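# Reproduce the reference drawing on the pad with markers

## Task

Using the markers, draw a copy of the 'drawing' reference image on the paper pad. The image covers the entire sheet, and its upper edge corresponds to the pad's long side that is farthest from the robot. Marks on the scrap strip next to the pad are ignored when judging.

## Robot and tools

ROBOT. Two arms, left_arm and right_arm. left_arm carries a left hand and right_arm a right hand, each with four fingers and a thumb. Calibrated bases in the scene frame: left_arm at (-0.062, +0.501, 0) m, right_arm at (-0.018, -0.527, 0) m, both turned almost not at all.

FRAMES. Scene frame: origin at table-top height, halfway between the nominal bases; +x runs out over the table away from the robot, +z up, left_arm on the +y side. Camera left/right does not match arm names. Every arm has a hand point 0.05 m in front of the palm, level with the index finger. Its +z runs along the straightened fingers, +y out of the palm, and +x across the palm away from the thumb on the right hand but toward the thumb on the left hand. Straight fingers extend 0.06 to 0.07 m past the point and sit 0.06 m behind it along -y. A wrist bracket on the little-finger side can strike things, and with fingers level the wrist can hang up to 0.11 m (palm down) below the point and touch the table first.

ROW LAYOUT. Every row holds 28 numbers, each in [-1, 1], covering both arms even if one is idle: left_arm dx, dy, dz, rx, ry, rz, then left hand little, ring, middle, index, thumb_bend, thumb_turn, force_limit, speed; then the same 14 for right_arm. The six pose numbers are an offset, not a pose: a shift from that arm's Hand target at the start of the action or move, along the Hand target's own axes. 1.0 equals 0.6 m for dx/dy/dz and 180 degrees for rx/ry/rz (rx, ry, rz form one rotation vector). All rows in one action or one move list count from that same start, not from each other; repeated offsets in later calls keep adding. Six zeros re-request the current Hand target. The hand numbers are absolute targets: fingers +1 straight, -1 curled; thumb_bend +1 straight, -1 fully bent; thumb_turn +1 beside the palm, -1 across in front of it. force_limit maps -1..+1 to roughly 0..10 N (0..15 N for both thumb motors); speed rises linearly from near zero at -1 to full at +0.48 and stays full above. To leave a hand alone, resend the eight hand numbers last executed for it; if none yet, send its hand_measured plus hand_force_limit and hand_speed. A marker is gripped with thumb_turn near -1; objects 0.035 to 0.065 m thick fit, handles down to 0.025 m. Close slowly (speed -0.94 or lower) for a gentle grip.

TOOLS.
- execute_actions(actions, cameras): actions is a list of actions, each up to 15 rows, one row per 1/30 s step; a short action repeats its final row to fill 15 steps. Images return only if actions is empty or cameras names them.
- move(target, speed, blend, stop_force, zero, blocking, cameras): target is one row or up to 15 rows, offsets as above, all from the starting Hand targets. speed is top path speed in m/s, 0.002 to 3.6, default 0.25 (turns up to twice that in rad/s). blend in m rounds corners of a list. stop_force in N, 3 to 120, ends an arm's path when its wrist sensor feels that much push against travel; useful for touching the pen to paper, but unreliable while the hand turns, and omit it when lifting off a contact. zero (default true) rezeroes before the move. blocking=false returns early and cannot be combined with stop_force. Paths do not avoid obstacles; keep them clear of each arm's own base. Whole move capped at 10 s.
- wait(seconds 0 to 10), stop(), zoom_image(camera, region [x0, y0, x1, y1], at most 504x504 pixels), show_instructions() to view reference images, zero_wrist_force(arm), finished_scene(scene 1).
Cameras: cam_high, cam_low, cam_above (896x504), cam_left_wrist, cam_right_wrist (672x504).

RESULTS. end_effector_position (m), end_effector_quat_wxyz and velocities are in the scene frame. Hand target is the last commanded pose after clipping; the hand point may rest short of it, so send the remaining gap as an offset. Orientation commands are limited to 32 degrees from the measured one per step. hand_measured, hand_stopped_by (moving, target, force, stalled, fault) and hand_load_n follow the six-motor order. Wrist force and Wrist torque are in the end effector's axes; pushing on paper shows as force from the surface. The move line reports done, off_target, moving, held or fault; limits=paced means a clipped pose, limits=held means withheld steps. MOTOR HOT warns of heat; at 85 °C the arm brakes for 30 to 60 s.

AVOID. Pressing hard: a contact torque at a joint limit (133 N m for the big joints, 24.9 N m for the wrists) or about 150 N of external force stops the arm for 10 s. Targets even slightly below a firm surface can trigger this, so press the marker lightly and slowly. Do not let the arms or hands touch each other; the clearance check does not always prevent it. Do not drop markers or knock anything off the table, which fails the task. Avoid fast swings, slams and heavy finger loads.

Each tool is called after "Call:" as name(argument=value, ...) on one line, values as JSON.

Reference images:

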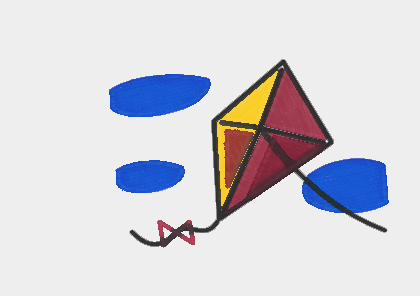

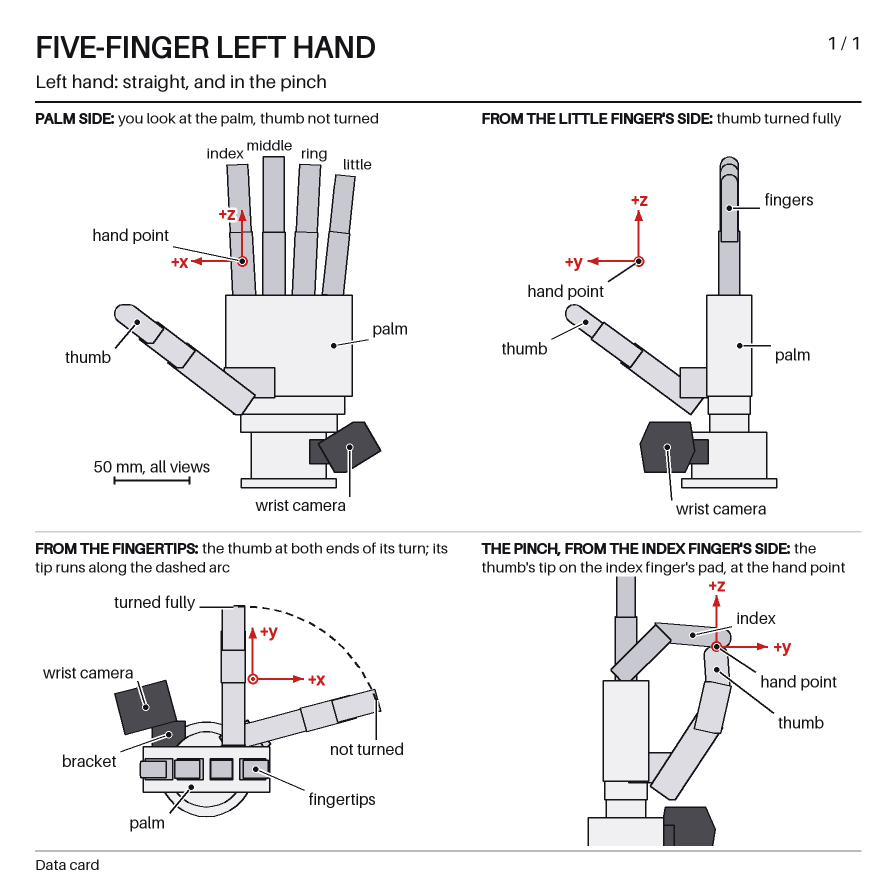

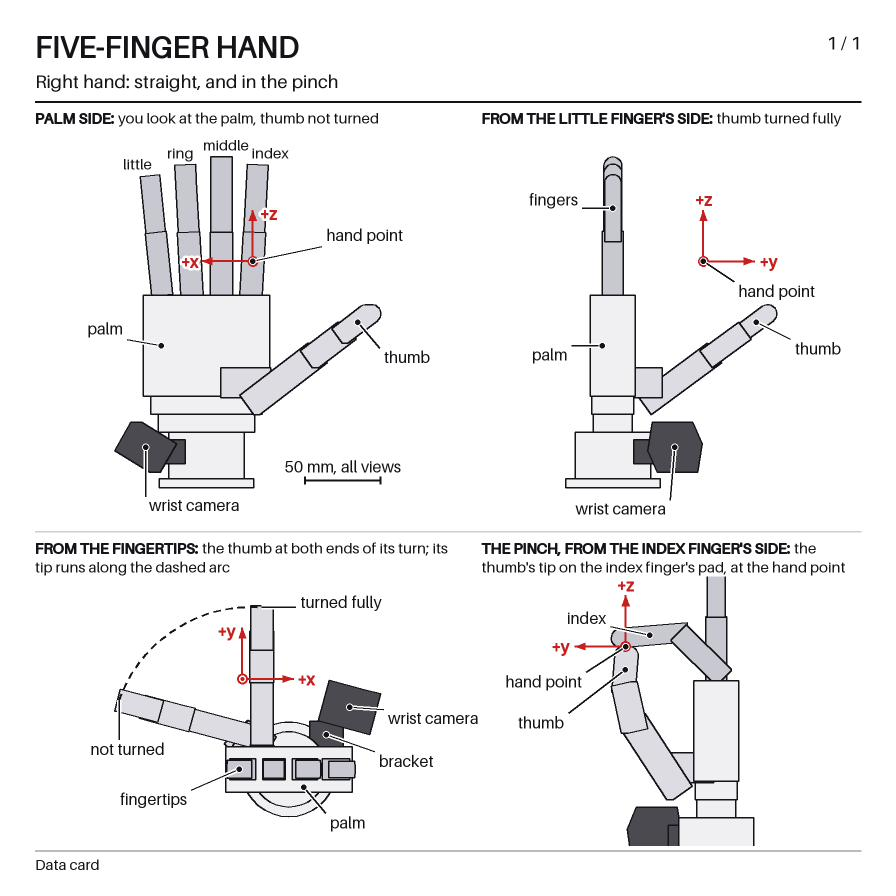

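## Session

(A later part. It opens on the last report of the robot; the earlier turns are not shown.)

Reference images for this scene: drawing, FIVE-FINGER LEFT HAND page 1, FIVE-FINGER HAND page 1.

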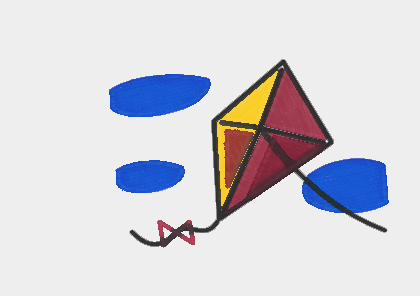

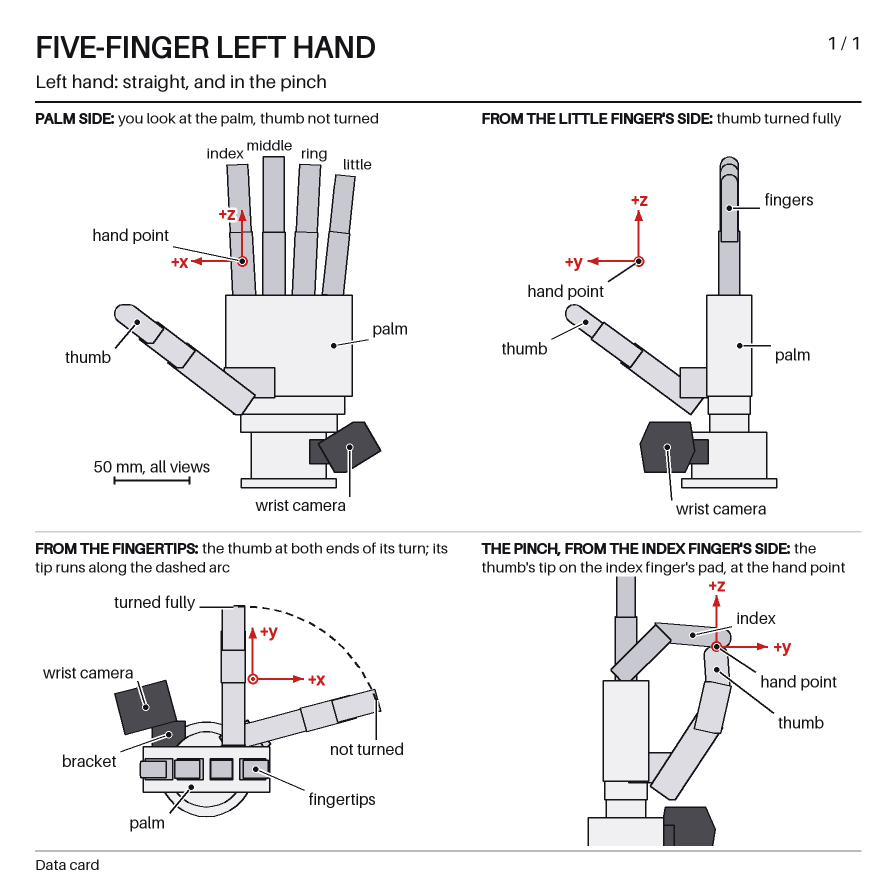

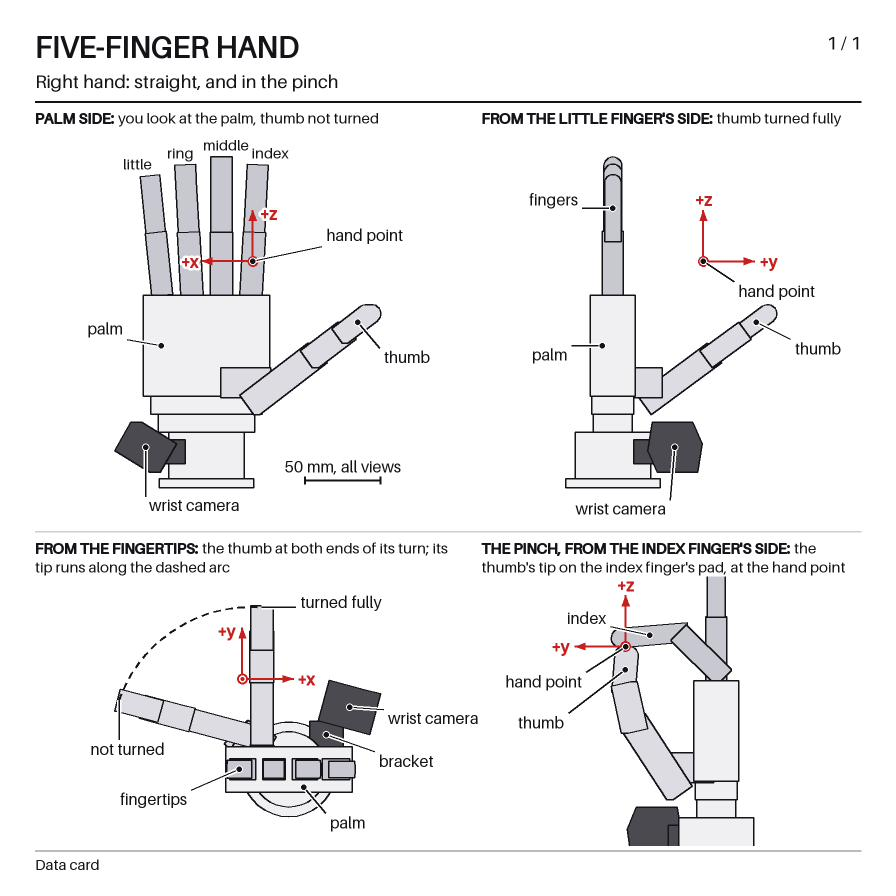

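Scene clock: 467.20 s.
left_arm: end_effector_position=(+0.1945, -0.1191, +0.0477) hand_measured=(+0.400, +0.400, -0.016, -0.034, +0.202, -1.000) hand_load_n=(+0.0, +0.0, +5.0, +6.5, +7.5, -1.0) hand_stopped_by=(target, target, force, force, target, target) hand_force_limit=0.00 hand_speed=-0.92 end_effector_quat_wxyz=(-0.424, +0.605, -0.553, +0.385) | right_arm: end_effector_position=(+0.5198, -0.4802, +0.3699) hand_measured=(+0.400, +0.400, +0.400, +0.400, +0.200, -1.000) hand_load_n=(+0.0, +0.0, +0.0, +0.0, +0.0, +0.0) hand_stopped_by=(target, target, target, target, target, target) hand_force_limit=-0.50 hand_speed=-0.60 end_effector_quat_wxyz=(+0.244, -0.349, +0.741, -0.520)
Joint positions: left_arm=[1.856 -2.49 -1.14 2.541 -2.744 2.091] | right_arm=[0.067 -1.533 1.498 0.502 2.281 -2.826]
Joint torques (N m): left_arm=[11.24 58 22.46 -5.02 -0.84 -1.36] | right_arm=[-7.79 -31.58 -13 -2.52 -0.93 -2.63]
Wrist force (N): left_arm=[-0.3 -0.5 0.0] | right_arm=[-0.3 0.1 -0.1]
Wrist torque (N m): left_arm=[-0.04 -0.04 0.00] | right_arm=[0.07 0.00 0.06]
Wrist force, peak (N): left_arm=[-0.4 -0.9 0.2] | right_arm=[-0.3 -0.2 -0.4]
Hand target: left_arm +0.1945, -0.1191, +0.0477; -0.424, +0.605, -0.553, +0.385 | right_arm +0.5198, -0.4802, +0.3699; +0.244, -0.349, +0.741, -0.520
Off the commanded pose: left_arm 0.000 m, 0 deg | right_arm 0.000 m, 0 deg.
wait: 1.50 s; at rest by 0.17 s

Call:
execute_actions(actions=[[[0,0,0,0,0,0,-0.3,-0.3,-0.5,-0.5,0.2,-1,-0.88,-0.93,0,0,0,0,0,0,0.4,0.4,0.4,0.4,0.2,-1,-0.5,-0.6]]])

Call:
wait(seconds=3, cameras=["cam_left_wrist"])

Scene clock: 470.17 s.
left_arm: end_effector_position=(+0.1945, -0.1191, +0.0477) hand_measured=(-0.072, -0.012, -0.016, -0.034, +0.202, -1.000) hand_load_n=(+1.0, +0.5, +3.0, +7.0, +8.5, +0.0) hand_stopped_by=(force, force, force, force, target, target) hand_force_limit=-0.88 hand_speed=-0.93 end_effector_quat_wxyz=(-0.424, +0.605, -0.553, +0.385) | right_arm: end_effector_position=(+0.5198, -0.4802, +0.3699) hand_measured=(+0.400, +0.400, +0.400, +0.400, +0.200, -1.000) hand_load_n=(+0.0, +0.0, +0.0, +0.0, +0.0, +0.0) hand_stopped_by=(target, target, target, target, target, target) hand_force_limit=-0.50 hand_speed=-0.60 end_effector_quat_wxyz=(+0.244, -0.349, +0.741, -0.520)
Joint positions: left_arm=[1.856 -2.49 -1.14 2.541 -2.744 2.091] | right_arm=[0.067 -1.533 1.498 0.502 2.281 -2.826]
Joint torques (N m): left_arm=[11.03 56.48 22.07 -4.95 -2.71 -1.43] | right_arm=[-7.24 -30.96 -11.99 -2.68 -0.82 -2.56]
Wrist force (N): left_arm=[-0.3 -0.4 0.6] | right_arm=[-0.1 0.1 -0.3]
Wrist torque (N m): left_arm=[-0.06 -0.02 -0.02] | right_arm=[0.08 -0.04 0.07]
Wrist force, peak (N): left_arm=[-0.3 -1.0 0.1] | right_arm=[-0.4 0.0 -0.4]
Hand target: left_arm +0.1945, -0.1191, +0.0477; -0.424, +0.605, -0.553, +0.385 | right_arm +0.5198, -0.4802, +0.3699; +0.244, -0.349, +0.741, -0.520
Off the commanded pose: left_arm 0.000 m, 0 deg | right_arm 0.000 m, 0 deg.
Step readings (end_effector_position of left_arm | right_arm):
0: (+0.1945, -0.1191, +0.0477) | (+0.5198, -0.4802, +0.3699)
1: (+0.1945, -0.1191, +0.0477) | (+0.5198, -0.4802, +0.3699)
2: (+0.1945, -0.1191, +0.0477) | (+0.5198, -0.4802, +0.3699)
4: (+0.1945, -0.1191, +0.0477) | (+0.5198, -0.4802, +0.3699)
8: (+0.1945, -0.1191, +0.0477) | (+0.5198, -0.4802, +0.3699)
15: (+0.1945, -0.1191, +0.0477) | (+0.5198, -0.4802, +0.3699)

Scene clock: 473.17 s.
left_arm: end_effector_position=(+0.1945, -0.1191, +0.0477) hand_measured=(-0.072, -0.012, -0.016, -0.034, +0.202, -1.000) hand_load_n=(+1.0, +0.5, +3.0, +7.0, +8.5, +0.0) hand_stopped_by=(force, force, force, force, target, target) hand_force_limit=-0.88 hand_speed=-0.93 end_effector_quat_wxyz=(-0.424, +0.605, -0.553, +0.385) | right_arm: end_effector_position=(+0.5198, -0.4802, +0.3699) hand_measured=(+0.400, +0.400, +0.400, +0.400, +0.200, -1.000) hand_load_n=(+0.0, +0.0, -0.5, +0.0, +0.0, +0.0) hand_stopped_by=(target, target, target, target, target, target) hand_force_limit=-0.50 hand_speed=-0.60 end_effector_quat_wxyz=(+0.244, -0.349, +0.741, -0.520)
Joint positions: left_arm=[1.856 -2.49 -1.14 2.541 -2.744 2.091] | right_arm=[0.067 -1.533 1.498 0.502 2.281 -2.826]
Joint torques (N m): left_arm=[10.92 56.46 21.91 -4.76 -2.75 -1.21] | right_arm=[-7.13 -30.06 -12.97 -2.64 -0.86 -2.32]
Wrist force (N): left_arm=[-0.5 -0.4 0.6] | right_arm=[-0.1 -0.1 -0.1]
Wrist torque (N m): left_arm=[-0.07 0.01 -0.04] | right_arm=[0.03 -0.05 0.06]
Wrist force, peak (N): left_arm=[-0.4 -0.6 0.6] | right_arm=[-0.5 0.0 -0.3]
Hand target: left_arm +0.1945, -0.1191, +0.0477; -0.424, +0.605, -0.553, +0.385 | right_arm +0.5198, -0.4802, +0.3699; +0.244, -0.349, +0.741, -0.520
Off the commanded pose: left_arm 0.000 m, 0 deg | right_arm 0.000 m, 0 deg.
wait: 3.00 s; at rest by 0.17 s
Images, in order (width x height): cam_left_wrist 672x504.

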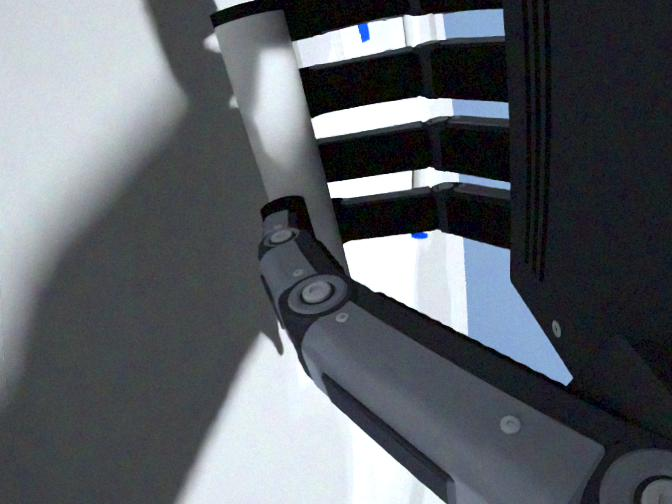

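Call:
move(target=[[0,-0.2381,-0.0866,0,0,0,-0.3,-0.3,-0.5,-0.5,0.2,-1,-0.88,-0.93,0,0,0,0,0,0,0.4,0.4,0.4,0.4,0.2,-1,-0.5,-0.6],[-0.1954,-0.3221,0.1425,0.0526,0.2268,0.5784,-0.3,-0.3,-0.5,-0.5,0.2,-1,-0.88,-0.93,0,0,0,0,0,0,0.4,0.4,0.4,0.4,0.2,-1,-0.5,-0.6],[-0.1954,-0.1419,0.2081,0.0526,0.2268,0.5784,-0.3,-0.3,-0.5,-0.5,0.2,-1,-0.88,-0.93,0,0,0,0,0,0,0.4,0.4,0.4,0.4,0.2,-1,-0.5,-0.6]], speed=[0.15,0.25,0.1], blend=[0.03,0.01,0], cameras=["cam_above","cam_left_wrist","cam_high","cam_low"])

Scene clock: 481.40 s.
left_arm: end_effector_position=(+0.3295, +0.0111, +0.0852) hand_measured=(-0.072, -0.012, -0.016, -0.034, +0.202, -1.000) hand_load_n=(+1.5, +0.5, +3.0, +7.0, +8.0, +0.0) hand_stopped_by=(force, force, force, force, target, target) hand_force_limit=-0.88 hand_speed=-0.93 end_effector_quat_wxyz=(+0.409, +0.234, +0.875, -0.109) | right_arm: end_effector_position=(+0.5198, -0.4802, +0.3699) hand_measured=(+0.400, +0.400, +0.400, +0.400, +0.200, -1.000) hand_load_n=(-0.5, +0.0, +0.0, +0.0, +0.0, +0.0) hand_stopped_by=(target, target, target, target, target, target) hand_force_limit=-0.50 hand_speed=-0.60 end_effector_quat_wxyz=(+0.244, -0.349, +0.741, -0.520)
Joint positions: left_arm=[2.274 -2.082 -1.564 2.919 -1.832 4.487] | right_arm=[0.067 -1.533 1.498 0.502 2.281 -2.826]
Joint torques (N m): left_arm=[10.43 28.27 9.67 2.37 1.82 1.47] | right_arm=[-6.99 -30.03 -12.05 -2.59 -0.88 -2.35]
Wrist force (N): left_arm=[-1.4 -0.5 -0.7] | right_arm=[-0.3 -0.3 -0.2]
Wrist torque (N m): left_arm=[-0.11 0.11 -0.13] | right_arm=[0.01 0.00 0.04]
Wrist force, peak (N): left_arm=[-1.9 -0.6 -0.9] | right_arm=[-0.5 0.1 -0.3]
Hand target: left_arm +0.3295, +0.0111, +0.0851; +0.409, +0.234, +0.875, -0.109 | right_arm +0.5198, -0.4802, +0.3699; +0.244, -0.349, +0.741, -0.520
Off the commanded pose: left_arm 0.000 m, 0 deg | right_arm 0.000 m, 0 deg.
move: done
Images, in order (width x height): cam_high 896x504, cam_low 896x504, cam_above 896x504, cam_left_wrist 672x504.

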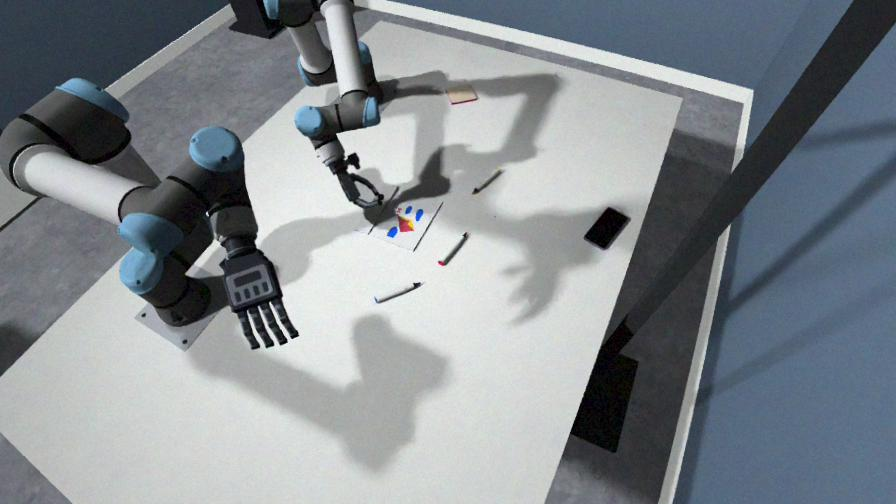

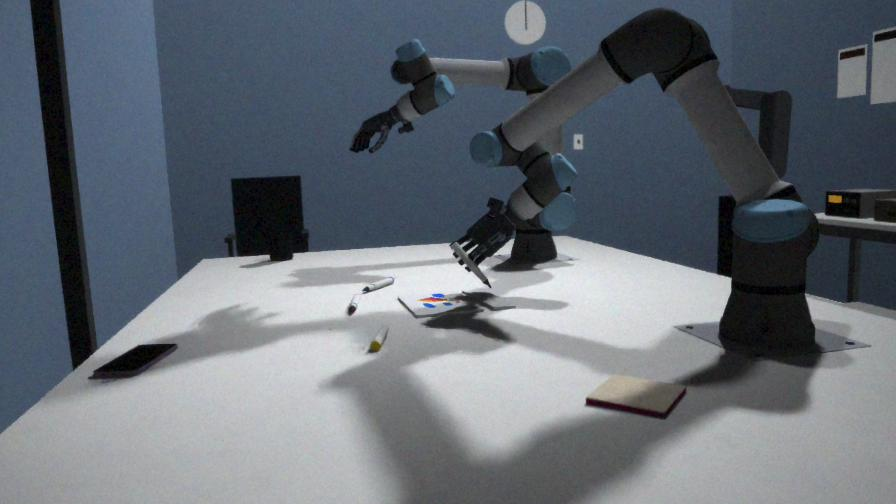

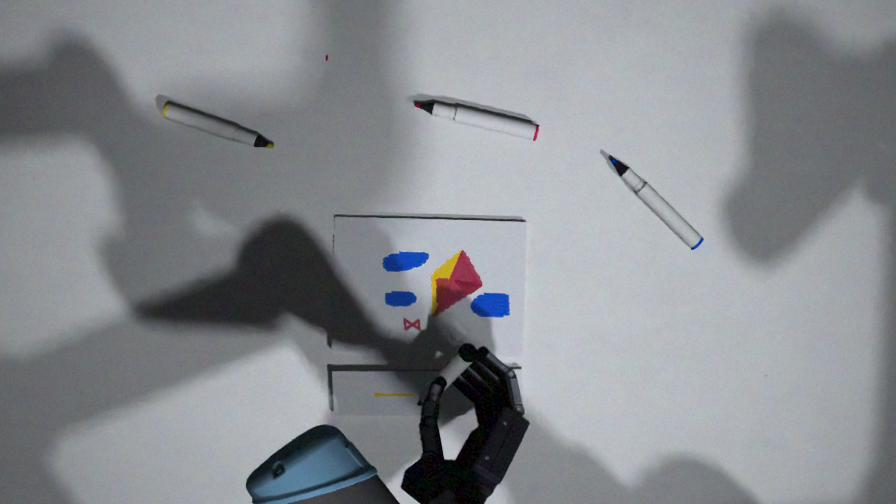

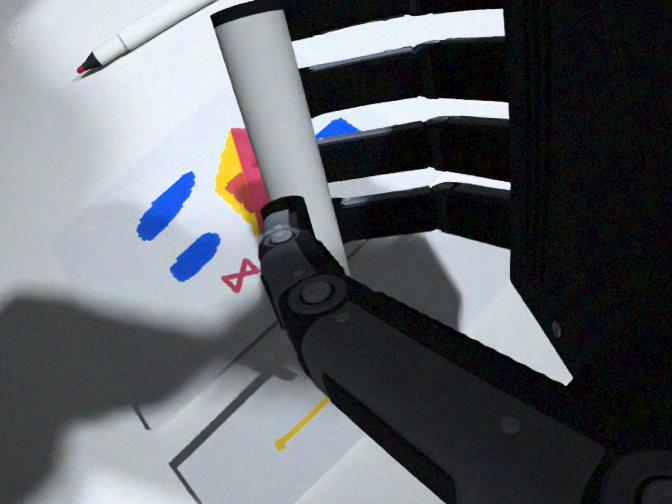

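Call:
move(target=[0.0258,0,0.0216,0,0,0,-0.3,-0.3,-0.5,-0.5,0.2,-1,-0.88,-0.93,0,0,0,0,0,0,0.4,0.4,0.4,0.4,0.2,-1,-0.5,-0.6], speed=0.06)

Call:
move(target=[0.0153,0,0.0129,0,0,0,-0.3,-0.3,-0.5,-0.5,0.2,-1,-0.88,-0.93,0,0,0,0,0,0,0.4,0.4,0.4,0.4,0.2,-1,-0.5,-0.6], speed=0.004, stop_force=3)

Scene clock: 482.73 s.
left_arm: end_effector_position=(+0.3295, +0.0111, +0.0650) hand_measured=(-0.072, -0.012, -0.016, -0.034, +0.202, -1.000) hand_load_n=(+1.5, +0.5, +3.0, +7.0, +8.0, +0.0) hand_stopped_by=(force, force, force, force, target, target) hand_force_limit=-0.88 hand_speed=-0.93 end_effector_quat_wxyz=(+0.409, +0.234, +0.875, -0.109) | right_arm: end_effector_position=(+0.5198, -0.4802, +0.3699) hand_measured=(+0.400, +0.400, +0.400, +0.400, +0.200, -1.000) hand_load_n=(+0.0, +0.0, +0.0, +0.0, +0.0, +0.0) hand_stopped_by=(target, target, target, target, target, target) hand_force_limit=-0.50 hand_speed=-0.60 end_effector_quat_wxyz=(+0.244, -0.349, +0.741, -0.520)
Joint positions: left_arm=[2.274 -2.105 -1.584 2.963 -1.832 4.487] | right_arm=[0.067 -1.533 1.498 0.502 2.281 -2.826]
Joint torques (N m): left_arm=[10.03 30.06 7.32 2.43 1.63 -0.34] | right_arm=[-6.84 -30.28 -13.97 -2.53 -0.72 -2.53]
Wrist force (N): left_arm=[-1.5 -0.4 -0.5] | right_arm=[-0.3 0.2 -0.5]
Wrist torque (N m): left_arm=[-0.11 0.14 -0.14] | right_arm=[0.10 -0.01 0.06]
Wrist force, peak (N): left_arm=[-1.6 -0.4 -1.3] | right_arm=[-0.2 -0.1 -0.6]
Hand target: left_arm +0.3295, +0.0111, +0.0649; +0.409, +0.234, +0.875, -0.109 | right_arm +0.5198, -0.4802, +0.3699; +0.244, -0.349, +0.741, -0.520
Off the commanded pose: left_arm 0.000 m, 0 deg | right_arm 0.000 m, 0 deg.
move: done

Scene clock: 484.73 s.
left_arm: end_effector_position=(+0.3295, +0.0111, +0.0619) hand_measured=(-0.072, -0.012, -0.016, -0.034, +0.202, -1.000) hand_load_n=(+2.5, +1.5, +3.0, +5.0, +9.5, -1.5) hand_stopped_by=(force, force, force, force, target, target) hand_force_limit=-0.88 hand_speed=-0.93 end_effector_quat_wxyz=(+0.409, +0.234, +0.875, -0.109) | right_arm: end_effector_position=(+0.5198, -0.4802, +0.3699) hand_measured=(+0.400, +0.400, +0.400, +0.400, +0.200, -1.000) hand_load_n=(+0.0, +0.0, +0.0, +0.0, +0.0, +0.0) hand_stopped_by=(target, target, target, target, target, target) hand_force_limit=-0.50 hand_speed=-0.60 end_effector_quat_wxyz=(+0.244, -0.349, +0.741, -0.520)
Joint positions: left_arm=[2.274 -2.109 -1.587 2.97 -1.832 4.487] | right_arm=[0.067 -1.533 1.498 0.502 2.281 -2.826]
Joint torques (N m): left_arm=[9.2 45.65 21.3 -3.74 1.69 -0.34] | right_arm=[-7 -29.38 -12.91 -2.57 -0.78 -2.46]
Wrist force (N): left_arm=[-3.7 0.0 -1.6] | right_arm=[-0.2 -0.1 -0.4]
Wrist torque (N m): left_arm=[-0.06 0.15 -0.11] | right_arm=[0.05 -0.02 0.06]
Wrist force, peak (N): left_arm=[-5.0 -0.4 -2.5] | right_arm=[-0.5 0.0 -0.4]
Hand target: left_arm +0.3295, +0.0111, +0.0619; +0.409, +0.234, +0.875, -0.109 (not the last commanded pose) | right_arm +0.5198, -0.4802, +0.3699; +0.244, -0.349, +0.741, -0.520
Off the commanded pose: left_arm 0.009 m, 0 deg | right_arm 0.000 m, 0 deg.
move: contact (left_arm)

Call:
move(target=[[-0.0255,0,-0.0214,0,0,0,-0.3,-0.3,-0.5,-0.5,0.2,-1,-0.88,-0.93,0,0,0,0,0,0,0.4,0.4,0.4,0.4,0.2,-1,-0.5,-0.6],[-0.0527,0.2021,-0.1965,0,0,0,-0.3,-0.3,-0.5,-0.5,0.2,-1,-0.88,-0.93,0,0,0,0,0,0,0.4,0.4,0.4,0.4,0.2,-1,-0.5,-0.6]], speed=[0.06,0.2], blend=[0.008,0], cameras=["cam_above"])

Call:
zoom_image(camera="cam_above", region=[330, 340, 530, 440])

Call:
zoom_image(camera="cam_above", region=[380, 375, 460, 415])

Scene clock: 487.03 s.
left_arm: end_effector_position=(+0.3293, +0.1511, +0.1618) hand_measured=(-0.072, -0.012, -0.016, -0.034, +0.202, -1.000) hand_load_n=(+1.0, +0.5, +3.5, +7.0, +8.0, -0.5) hand_stopped_by=(force, force, force, force, target, target) hand_force_limit=-0.88 hand_speed=-0.93 end_effector_quat_wxyz=(+0.409, +0.234, +0.875, -0.109) | right_arm: end_effector_position=(+0.5198, -0.4802, +0.3699) hand_measured=(+0.400, +0.400, +0.400, +0.400, +0.200, -1.000) hand_load_n=(+0.0, +0.0, +0.0, +0.0, +0.0, +0.0) hand_stopped_by=(target, target, target, target, target, target) hand_force_limit=-0.50 hand_speed=-0.60 end_effector_quat_wxyz=(+0.244, -0.349, +0.741, -0.520)
Joint positions: left_arm=[2.52 -1.719 -1.844 2.864 -1.646 4.649] | right_arm=[0.067 -1.533 1.498 0.502 2.281 -2.826]
Joint torques (N m): left_arm=[11.06 32.62 9.47 -3.48 2.19 1.54] | right_arm=[-6.21 -30.11 -12.42 -2.43 -0.71 -2.54]
Wrist force (N): left_arm=[-1.3 -0.3 -0.9] | right_arm=[-0.2 -0.1 -0.2]
Wrist torque (N m): left_arm=[-0.05 0.08 -0.16] | right_arm=[0.03 -0.03 0.06]
Wrist force, peak (N): left_arm=[-3.9 -0.1 -2.4] | right_arm=[-0.3 0.1 -0.5]
Hand target: left_arm +0.3293, +0.1512, +0.1619; +0.409, +0.234, +0.875, -0.109 | right_arm +0.5198, -0.4802, +0.3699; +0.244, -0.349, +0.741, -0.520
Off the commanded pose: left_arm 0.000 m, 0 deg | right_arm 0.000 m, 0 deg.
move: done
Images, in order (width x height): cam_above 896x504.

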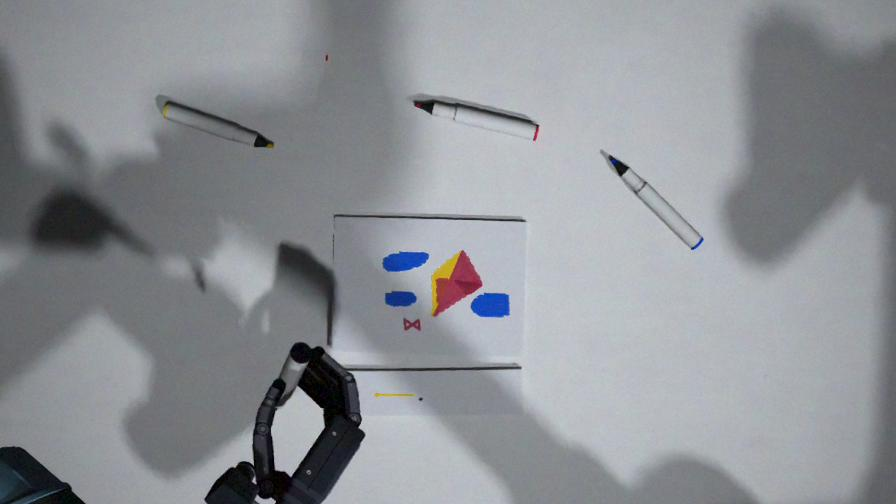

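Scaled by 2.520 from the camera's 896x504 image, which has a finer 1280x720 frame.

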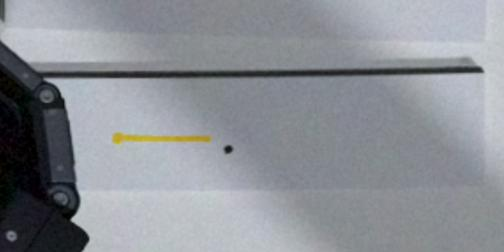

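Scaled by 6.300 from the camera's 896x504 image, which has a finer 1280x720 frame.

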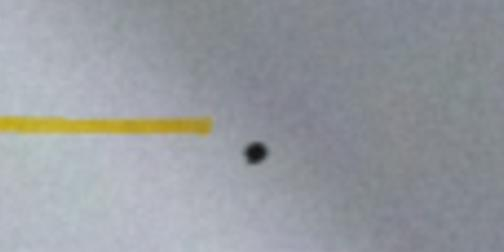

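Call:
move(target=[[-0.1485,-0.1235,0.3115,0,0,0,-0.3,-0.3,-0.5,-0.5,0.2,-1,-0.88,-0.93,0,0,0,0,0,0,0.4,0.4,0.4,0.4,0.2,-1,-0.5,-0.6],[-0.1039,-0.1235,0.349,0,0,0,-0.3,-0.3,-0.5,-0.5,0.2,-1,-0.88,-0.93,0,0,0,0,0,0,0.4,0.4,0.4,0.4,0.2,-1,-0.5,-0.6]], speed=[0.2,0.1], blend=[0.01,0], cameras=["cam_above","cam_left_wrist"])

Scene clock: 490.43 s.
left_arm: end_effector_position=(+0.4661, -0.0132, +0.0753) hand_measured=(-0.072, -0.012, -0.016, -0.034, +0.202, -1.000) hand_load_n=(+0.5, +0.5, +3.5, +7.0, +8.0, -0.5) hand_stopped_by=(force, force, force, force, target, target) hand_force_limit=-0.88 hand_speed=-0.93 end_effector_quat_wxyz=(+0.409, +0.234, +0.875, -0.109) | right_arm: end_effector_position=(+0.5198, -0.4802, +0.3699) hand_measured=(+0.400, +0.400, +0.400, +0.400, +0.200, -1.000) hand_load_n=(+0.0, +0.0, +0.0, +0.0, +0.0, +0.0) hand_stopped_by=(target, target, target, target, target, target) hand_force_limit=-0.50 hand_speed=-0.60 end_effector_quat_wxyz=(+0.244, -0.349, +0.741, -0.520)
Joint positions: left_arm=[2.425 -2.289 -1.237 2.82 -1.718 4.588] | right_arm=[0.067 -1.533 1.498 0.502 2.281 -2.826]
Joint torques (N m): left_arm=[-10.38 37.08 10.1 2.46 -2.71 -0.65] | right_arm=[-6.16 -28.86 -13.27 -2.58 -0.6 -2.38]
Wrist force (N): left_arm=[-1.4 -0.4 -0.7] | right_arm=[-0.3 0.0 -0.2]
Wrist torque (N m): left_arm=[-0.08 0.12 -0.04] | right_arm=[0.06 -0.01 0.06]
Wrist force, peak (N): left_arm=[-2.5 -0.6 -0.1] | right_arm=[-0.6 0.2 -0.3]
Hand target: left_arm +0.4661, -0.0132, +0.0752; +0.409, +0.234, +0.875, -0.109 | right_arm +0.5198, -0.4802, +0.3699; +0.244, -0.349, +0.741, -0.520
Off the commanded pose: left_arm 0.000 m, 0 deg | right_arm 0.000 m, 0 deg.
move: done
Images, in order (width x height): cam_above 896x504, cam_left_wrist 672x504.

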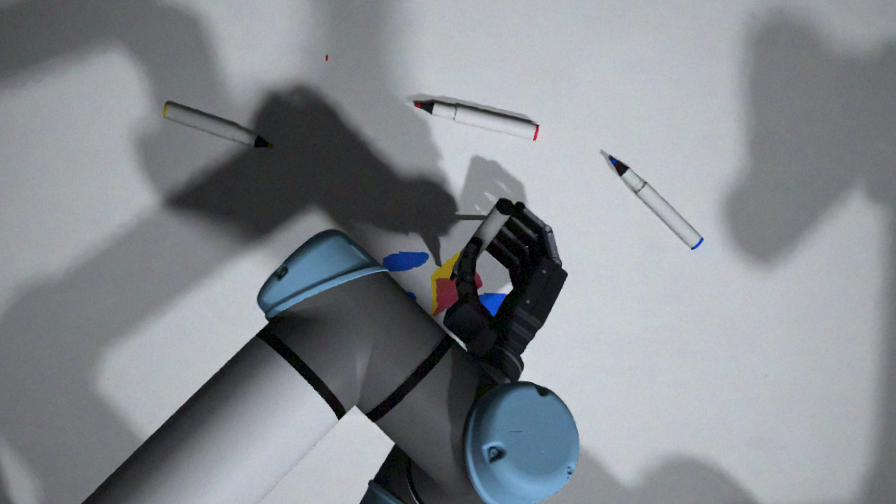

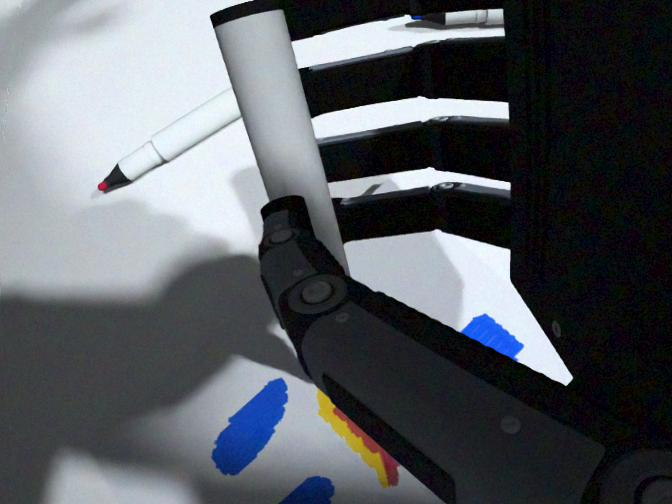

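Probe with a small stop force at the kite centre.

Call:
move(target=[0.0192,0,0.0161,0,0,0,-0.3,-0.3,-0.5,-0.5,0.2,-1,-0.88,-0.93,0,0,0,0,0,0,0.4,0.4,0.4,0.4,0.2,-1,-0.5,-0.6], speed=0.005, stop_force=3)

Call:
move(target=[[-0.0255,0,-0.0214,0,0,0,-0.3,-0.3,-0.5,-0.5,0.2,-1,-0.88,-0.93,0,0,0,0,0,0,0.4,0.4,0.4,0.4,0.2,-1,-0.5,-0.6],[0.1031,0.1179,-0.3451,0,0,0,-0.3,-0.3,-0.5,-0.5,0.2,-1,-0.88,-0.93,0,0,0,0,0,0,0.4,0.4,0.4,0.4,0.2,-1,-0.5,-0.6]], speed=[0.06,0.25], blend=[0.008,0], cameras=["cam_above"])

Call:
zoom_image(camera="cam_above", region=[425, 245, 495, 325])

Scene clock: 494.80 s.
left_arm: end_effector_position=(+0.4661, -0.0132, +0.0621) hand_measured=(-0.072, -0.012, -0.016, -0.034, +0.202, -1.000) hand_load_n=(+2.0, +1.5, +3.5, +5.0, +9.0, -1.5) hand_stopped_by=(force, force, force, force, target, target) hand_force_limit=-0.88 hand_speed=-0.93 end_effector_quat_wxyz=(+0.409, +0.234, +0.875, -0.109) | right_arm: end_effector_position=(+0.5198, -0.4802, +0.3699) hand_measured=(+0.400, +0.400, +0.400, +0.400, +0.200, -1.000) hand_load_n=(+0.0, +0.0, +0.0, +0.0, +0.0, +0.0) hand_stopped_by=(target, target, target, target, target, target) hand_force_limit=-0.50 hand_speed=-0.60 end_effector_quat_wxyz=(+0.244, -0.349, +0.741, -0.520)
Joint positions: left_arm=[2.425 -2.302 -1.251 2.846 -1.718 4.588] | right_arm=[0.067 -1.533 1.498 0.502 2.281 -2.826]
Joint torques (N m): left_arm=[-9.78 53.07 22.61 -3.63 -2.64 0.97] | right_arm=[-6.79 -30.42 -12.65 -2.41 -0.57 -2.43]
Wrist force (N): left_arm=[-4.2 -0.5 -2.0] | right_arm=[-0.3 0.0 -0.1]
Wrist torque (N m): left_arm=[-0.10 0.18 -0.03] | right_arm=[0.05 -0.02 0.05]
Wrist force, peak (N): left_arm=[-5.5 -0.2 -1.8] | right_arm=[-0.6 0.2 -0.4]
Hand target: left_arm +0.4661, -0.0132, +0.0621; +0.409, +0.234, +0.875, -0.109 (not the last commanded pose) | right_arm +0.5198, -0.4802, +0.3699; +0.244, -0.349, +0.741, -0.520
Off the commanded pose: left_arm 0.002 m, 0 deg | right_arm 0.000 m, 0 deg.
move: contact (left_arm)

Scene clock: 496.60 s.
left_arm: end_effector_position=(+0.3295, +0.1472, +0.1476) hand_measured=(-0.072, -0.012, -0.016, -0.034, +0.202, -1.000) hand_load_n=(+0.5, +0.5, +3.0, +7.0, +8.0, -0.5) hand_stopped_by=(force, force, force, force, target, target) hand_force_limit=-0.88 hand_speed=-0.93 end_effector_quat_wxyz=(+0.409, +0.234, +0.875, -0.109) | right_arm: end_effector_position=(+0.5198, -0.4802, +0.3699) hand_measured=(+0.400, +0.400, +0.400, +0.400, +0.200, -1.000) hand_load_n=(+0.0, +0.0, +0.0, +0.0, +0.0, +0.0) hand_stopped_by=(target, target, target, target, target, target) hand_force_limit=-0.50 hand_speed=-0.60 end_effector_quat_wxyz=(+0.244, -0.349, +0.741, -0.520)
Joint positions: left_arm=[2.511 -1.742 -1.857 2.899 -1.653 4.644] | right_arm=[0.067 -1.533 1.498 0.502 2.281 -2.826]
Joint torques (N m): left_arm=[11.16 32.89 9.01 -3.39 2.04 1.4] | right_arm=[-6.86 -29.72 -12.84 -2.55 -0.65 -2.44]
Wrist force (N): left_arm=[-1.6 -0.6 -0.5] | right_arm=[-0.1 0.1 -0.3]
Wrist torque (N m): left_arm=[-0.10 0.14 -0.17] | right_arm=[0.08 -0.04 0.06]
Wrist force, peak (N): left_arm=[-4.1 -0.5 -1.8] | right_arm=[-0.5 -0.1 -0.4]
Hand target: left_arm +0.3295, +0.1472, +0.1476; +0.409, +0.234, +0.875, -0.109 | right_arm +0.5198, -0.4802, +0.3699; +0.244, -0.349, +0.741, -0.520
Off the commanded pose: left_arm 0.000 m, 0 deg | right_arm 0.000 m, 0 deg.
move: done
Images, in order (width x height): cam_above 896x504.

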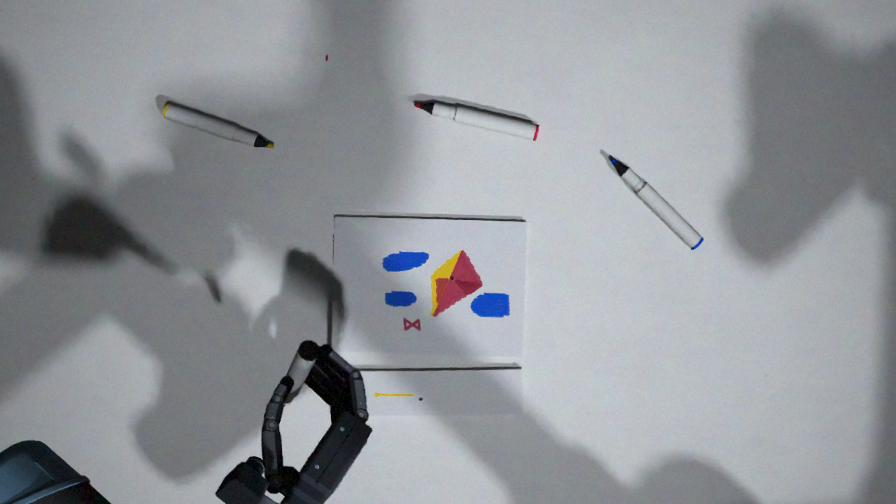

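Scaled by 6.300 from the camera's 896x504 image, which has a finer 1280x720 frame.

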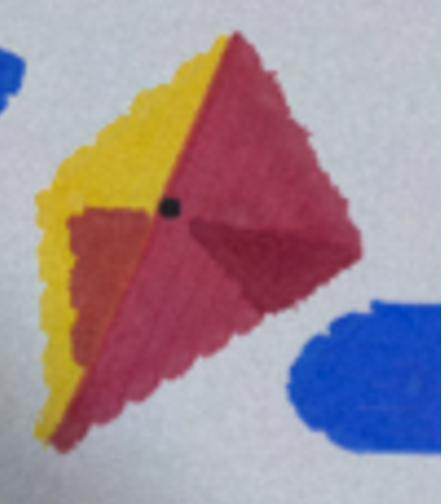

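Call:
move(target=[-0.15272,-0.10321,0.37722,0,0,0,-0.3,-0.3,-0.5,-0.5,0.2,-1,-0.88,-0.93,0,0,0,0,0,0,0.4,0.4,0.4,0.4,0.2,-1,-0.5,-0.6], speed=0.2)

Scene clock: 501.40 s.
left_arm: end_effector_position=(+0.4999, -0.0225, +0.0726) hand_measured=(-0.072, -0.012, -0.016, -0.034, +0.202, -1.000) hand_load_n=(+1.0, +0.5, +3.5, +7.0, +8.0, -0.5) hand_stopped_by=(force, force, force, force, target, target) hand_force_limit=-0.88 hand_speed=-0.93 end_effector_quat_wxyz=(+0.409, +0.234, +0.875, -0.109) | right_arm: end_effector_position=(+0.5198, -0.4802, +0.3699) hand_measured=(+0.400, +0.400, +0.400, +0.400, +0.200, -1.000) hand_load_n=(+0.0, +0.0, +0.0, +0.0, +0.0, +0.0) hand_stopped_by=(target, target, target, target, target, target) hand_force_limit=-0.50 hand_speed=-0.60 end_effector_quat_wxyz=(+0.244, -0.349, +0.741, -0.520)
Joint positions: left_arm=[2.45 -2.359 -1.119 2.774 -1.699 4.604] | right_arm=[0.067 -1.533 1.498 0.502 2.281 -2.826]
Joint torques (N m): left_arm=[-10.62 40.45 25.08 -3.56 -2.8 -1.47] | right_arm=[-5.74 -30.57 -13.29 -2.44 -0.46 -2.52]
Wrist force (N): left_arm=[-1.5 -0.6 -0.8] | right_arm=[-0.2 0.1 -0.2]
Wrist torque (N m): left_arm=[-0.08 0.13 -0.04] | right_arm=[0.07 -0.03 0.07]
Wrist force, peak (N): left_arm=[-1.2 -0.1 -1.8] | right_arm=[-0.5 0.1 -0.3]
Hand target: left_arm +0.4999, -0.0225, +0.0726; +0.409, +0.234, +0.875, -0.109 | right_arm +0.5198, -0.4802, +0.3699; +0.244, -0.349, +0.741, -0.520
Off the commanded pose: left_arm 0.000 m, 0 deg | right_arm 0.000 m, 0 deg.
move: done

Call:
move(target=[[0.01314,-0.00032,0.01078,0,0,0,-0.3,-0.3,-0.5,-0.5,0.2,-1,-0.88,-0.93,0,0,0,0,0,0,0.4,0.4,0.4,0.4,0.2,-1,-0.5,-0.6],[0.03479,-0.06961,-0.01501,0,0,0,-0.3,-0.3,-0.5,-0.5,0.2,-1,-0.88,-0.93,0,0,0,0,0,0,0.4,0.4,0.4,0.4,0.2,-1,-0.5,-0.6],[0.10121,-0.02616,-0.09417,0,0,0,-0.3,-0.3,-0.5,-0.5,0.2,-1,-0.88,-0.93,0,0,0,0,0,0,0.4,0.4,0.4,0.4,0.2,-1,-0.5,-0.6],[0.06002,0.02208,-0.04508,0,0,0,-0.3,-0.3,-0.5,-0.5,0.2,-1,-0.88,-0.93,0,0,0,0,0,0,0.4,0.4,0.4,0.4,0.2,-1,-0.5,-0.6],[0.01314,-0.00032,0.01078,0,0,0,-0.3,-0.3,-0.5,-0.5,0.2,-1,-0.88,-0.93,0,0,0,0,0,0,0.4,0.4,0.4,0.4,0.2,-1,-0.5,-0.6],[0.10121,-0.02616,-0.09417,0,0,0,-0.3,-0.3,-0.5,-0.5,0.2,-1,-0.88,-0.93,0,0,0,0,0,0,0.4,0.4,0.4,0.4,0.2,-1,-0.5,-0.6],[0.07568,-0.02616,-0.1156,0,0,0,-0.3,-0.3,-0.5,-0.5,0.2,-1,-0.88,-0.93,0,0,0,0,0,0,0.4,0.4,0.4,0.4,0.2,-1,-0.5,-0.6]], speed=[0.03,0.06,0.06,0.06,0.06,0.06,0.08], cameras=["cam_above","cam_left_wrist"])

Scene clock: 510.93 s.
left_arm: end_effector_position=(+0.4207, +0.0050, +0.0822) hand_measured=(-0.072, -0.012, -0.016, -0.034, +0.202, -1.000) hand_load_n=(+0.5, +0.5, +3.5, +7.0, +8.0, -0.5) hand_stopped_by=(force, force, force, force, target, target) hand_force_limit=-0.88 hand_speed=-0.93 end_effector_quat_wxyz=(+0.409, +0.234, +0.875, -0.109) | right_arm: end_effector_position=(+0.5198, -0.4802, +0.3699) hand_measured=(+0.400, +0.400, +0.400, +0.400, +0.200, -1.000) hand_load_n=(+0.0, -0.5, +0.0, +0.0, +0.0, +0.0) hand_stopped_by=(target, target, target, target, target, target) hand_force_limit=-0.50 hand_speed=-0.60 end_effector_quat_wxyz=(+0.244, -0.349, +0.741, -0.520)
Joint positions: left_arm=[2.395 -2.189 -1.391 2.871 -1.741 4.568] | right_arm=[0.067 -1.533 1.498 0.502 2.281 -2.826]
Joint torques (N m): left_arm=[-10.7 51.91 24.48 -3.51 -2.82 -1.16] | right_arm=[-5.89 -29.43 -13.2 -2.36 -0.58 -2.32]
Wrist force (N): left_arm=[-1.4 -0.4 -0.6] | right_arm=[-0.2 0.0 -0.4]
Wrist torque (N m): left_arm=[-0.08 0.11 -0.03] | right_arm=[0.07 -0.02 0.05]
Wrist force, peak (N): left_arm=[-3.7 0.2 -2.2] | right_arm=[-0.5 0.0 -0.4]
Hand target: left_arm +0.4207, +0.0050, +0.0823; +0.409, +0.234, +0.875, -0.109 | right_arm +0.5198, -0.4802, +0.3699; +0.244, -0.349, +0.741, -0.520
Off the commanded pose: left_arm 0.000 m, 0 deg | right_arm 0.000 m, 0 deg.
move: done
Images, in order (width x height): cam_above 896x504, cam_left_wrist 672x504.

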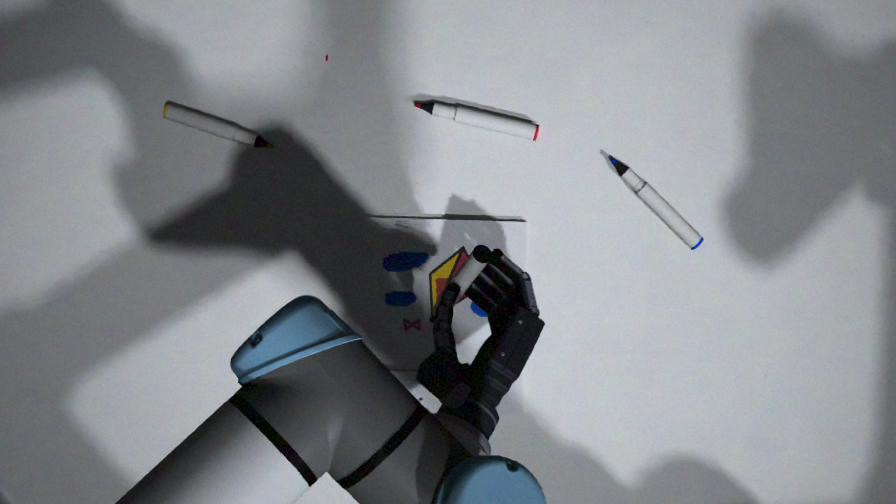

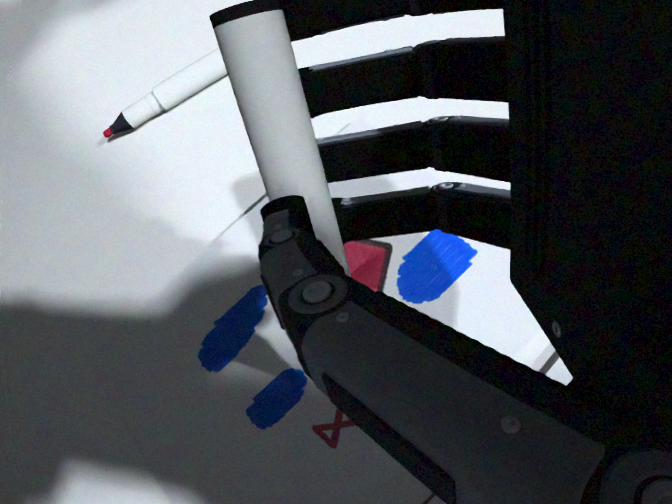

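Call:
show_instructions()

Reference images for this scene: drawing, FIVE-FINGER LEFT HAND page 1, FIVE-FINGER HAND page 1.

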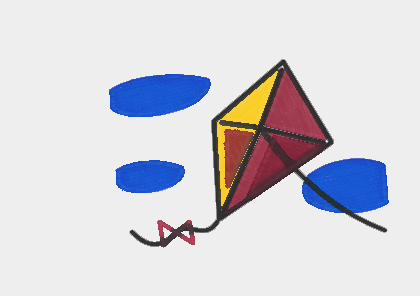

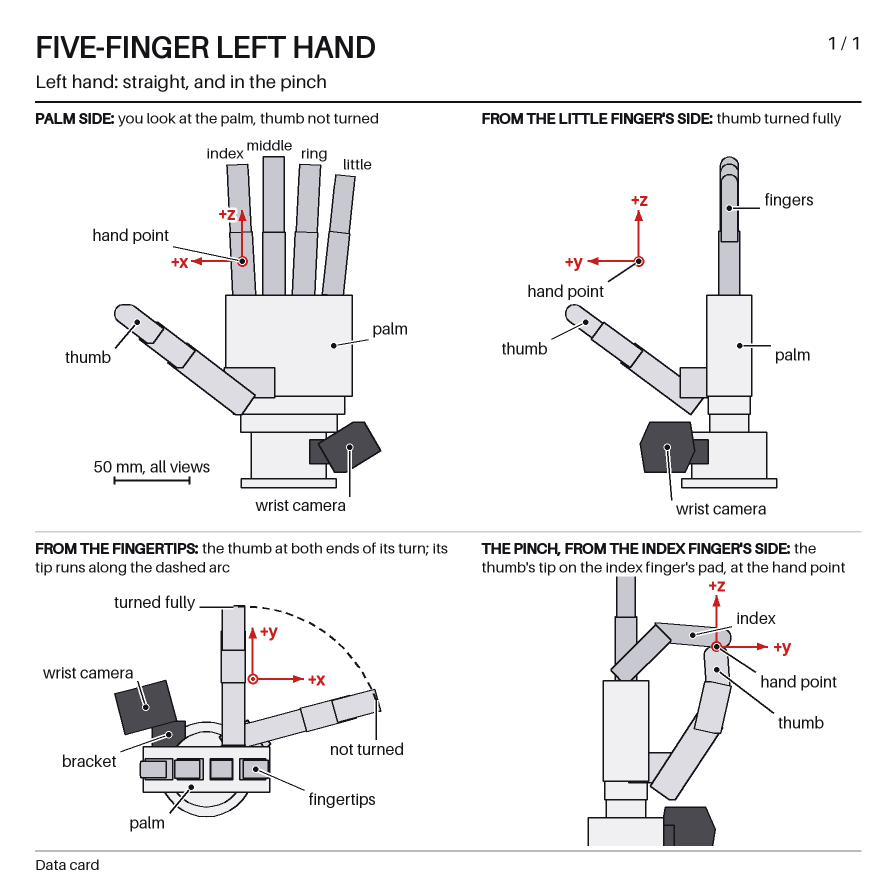

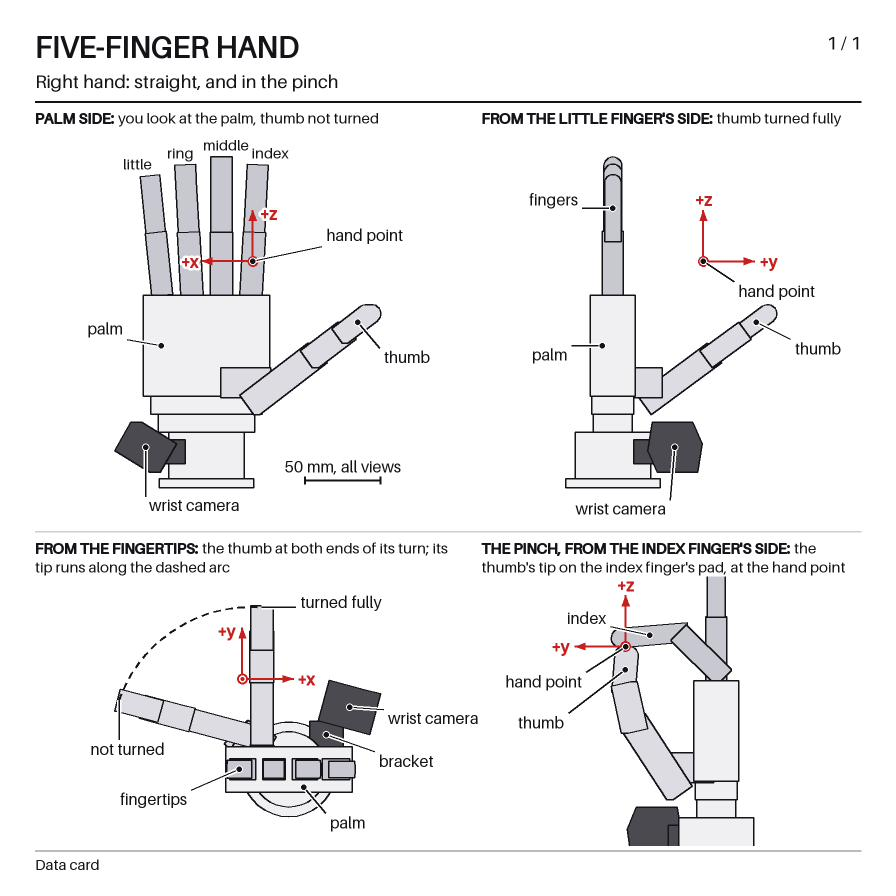

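Call:
move(target=[[0.02541,0,0.02132,0,0,0,-0.3,-0.3,-0.5,-0.5,0.2,-1,-0.88,-0.93,0,0,0,0,0,0,0.4,0.4,0.4,0.4,0.2,-1,-0.5,-0.6],[0.02972,-0.00036,0.01618,0,0,0,-0.3,-0.3,-0.5,-0.5,0.2,-1,-0.88,-0.93,0,0,0,0,0,0,0.4,0.4,0.4,0.4,0.2,-1,-0.5,-0.6],[0.03429,0.00299,0.01073,0,0,0,-0.3,-0.3,-0.5,-0.5,0.2,-1,-0.88,-0.93,0,0,0,0,0,0,0.4,0.4,0.4,0.4,0.2,-1,-0.5,-0.6],[0.03777,0.0114,0.00658,0,0,0,-0.3,-0.3,-0.5,-0.5,0.2,-1,-0.88,-0.93,0,0,0,0,0,0,0.4,0.4,0.4,0.4,0.2,-1,-0.5,-0.6],[0.03919,0.0179,0.00489,0,0,0,-0.3,-0.3,-0.5,-0.5,0.2,-1,-0.88,-0.93,0,0,0,0,0,0,0.4,0.4,0.4,0.4,0.2,-1,-0.5,-0.6],[0.0439,0.0231,-0.00072,0,0,0,-0.3,-0.3,-0.5,-0.5,0.2,-1,-0.88,-0.93,0,0,0,0,0,0,0.4,0.4,0.4,0.4,0.2,-1,-0.5,-0.6],[0.05114,0.02674,-0.00935,0,0,0,-0.3,-0.3,-0.5,-0.5,0.2,-1,-0.88,-0.93,0,0,0,0,0,0,0.4,0.4,0.4,0.4,0.2,-1,-0.5,-0.6],[0.05642,0.03335,-0.01564,0,0,0,-0.3,-0.3,-0.5,-0.5,0.2,-1,-0.88,-0.93,0,0,0,0,0,0,0.4,0.4,0.4,0.4,0.2,-1,-0.5,-0.6],[0.05885,0.04381,-0.01853,0,0,0,-0.3,-0.3,-0.5,-0.5,0.2,-1,-0.88,-0.93,0,0,0,0,0,0,0.4,0.4,0.4,0.4,0.2,-1,-0.5,-0.6],[0.05754,0.05603,-0.01697,0,0,0,-0.3,-0.3,-0.5,-0.5,0.2,-1,-0.88,-0.93,0,0,0,0,0,0,0.4,0.4,0.4,0.4,0.2,-1,-0.5,-0.6],[0.03201,0.05603,-0.0384,0,0,0,-0.3,-0.3,-0.5,-0.5,0.2,-1,-0.88,-0.93,0,0,0,0,0,0,0.4,0.4,0.4,0.4,0.2,-1,-0.5,-0.6]], speed=[0.03,0.04,0.04,0.04,0.04,0.04,0.04,0.04,0.04,0.04,0.08], blend=[0,0.0015,0.0015,0.0015,0.0015,0.0015,0.0015,0.0015,0.0015,0,0])

Scene clock: 516.87 s.
left_arm: end_effector_position=(+0.4115, +0.0491, +0.0823) hand_measured=(-0.072, -0.012, -0.016, -0.034, +0.202, -1.000) hand_load_n=(+0.5, +0.5, +4.0, +7.0, +8.0, -0.5) hand_stopped_by=(force, force, force, force, target, target) hand_force_limit=-0.88 hand_speed=-0.93 end_effector_quat_wxyz=(+0.409, +0.234, +0.875, -0.109) | right_arm: end_effector_position=(+0.5198, -0.4802, +0.3699) hand_measured=(+0.400, +0.400, +0.400, +0.400, +0.200, -1.000) hand_load_n=(+0.0, +0.0, +0.0, +0.0, +0.0, +0.0) hand_stopped_by=(target, target, target, target, target, target) hand_force_limit=-0.50 hand_speed=-0.60 end_effector_quat_wxyz=(+0.244, -0.349, +0.741, -0.520)
Joint positions: left_arm=[2.448 -2.097 -1.542 2.936 -1.701 4.603] | right_arm=[0.067 -1.533 1.498 0.502 2.281 -2.826]
Joint torques (N m): left_arm=[11 47.91 23.55 -3.41 1.92 0.18] | right_arm=[-5.6 -29.65 -14.5 -2.54 -0.3 -2.26]
Wrist force (N): left_arm=[-1.0 -0.6 -0.7] | right_arm=[-0.4 -0.1 -0.3]
Wrist torque (N m): left_arm=[-0.10 0.05 -0.12] | right_arm=[0.05 0.01 0.05]
Wrist force, peak (N): left_arm=[-3.1 -0.5 -1.4] | right_arm=[-0.3 -0.1 -0.6]
Hand target: left_arm +0.4115, +0.0491, +0.0823; +0.409, +0.234, +0.875, -0.109 | right_arm +0.5198, -0.4802, +0.3699; +0.244, -0.349, +0.741, -0.520
Off the commanded pose: left_arm 0.000 m, 0 deg | right_arm 0.000 m, 0 deg.
move: done


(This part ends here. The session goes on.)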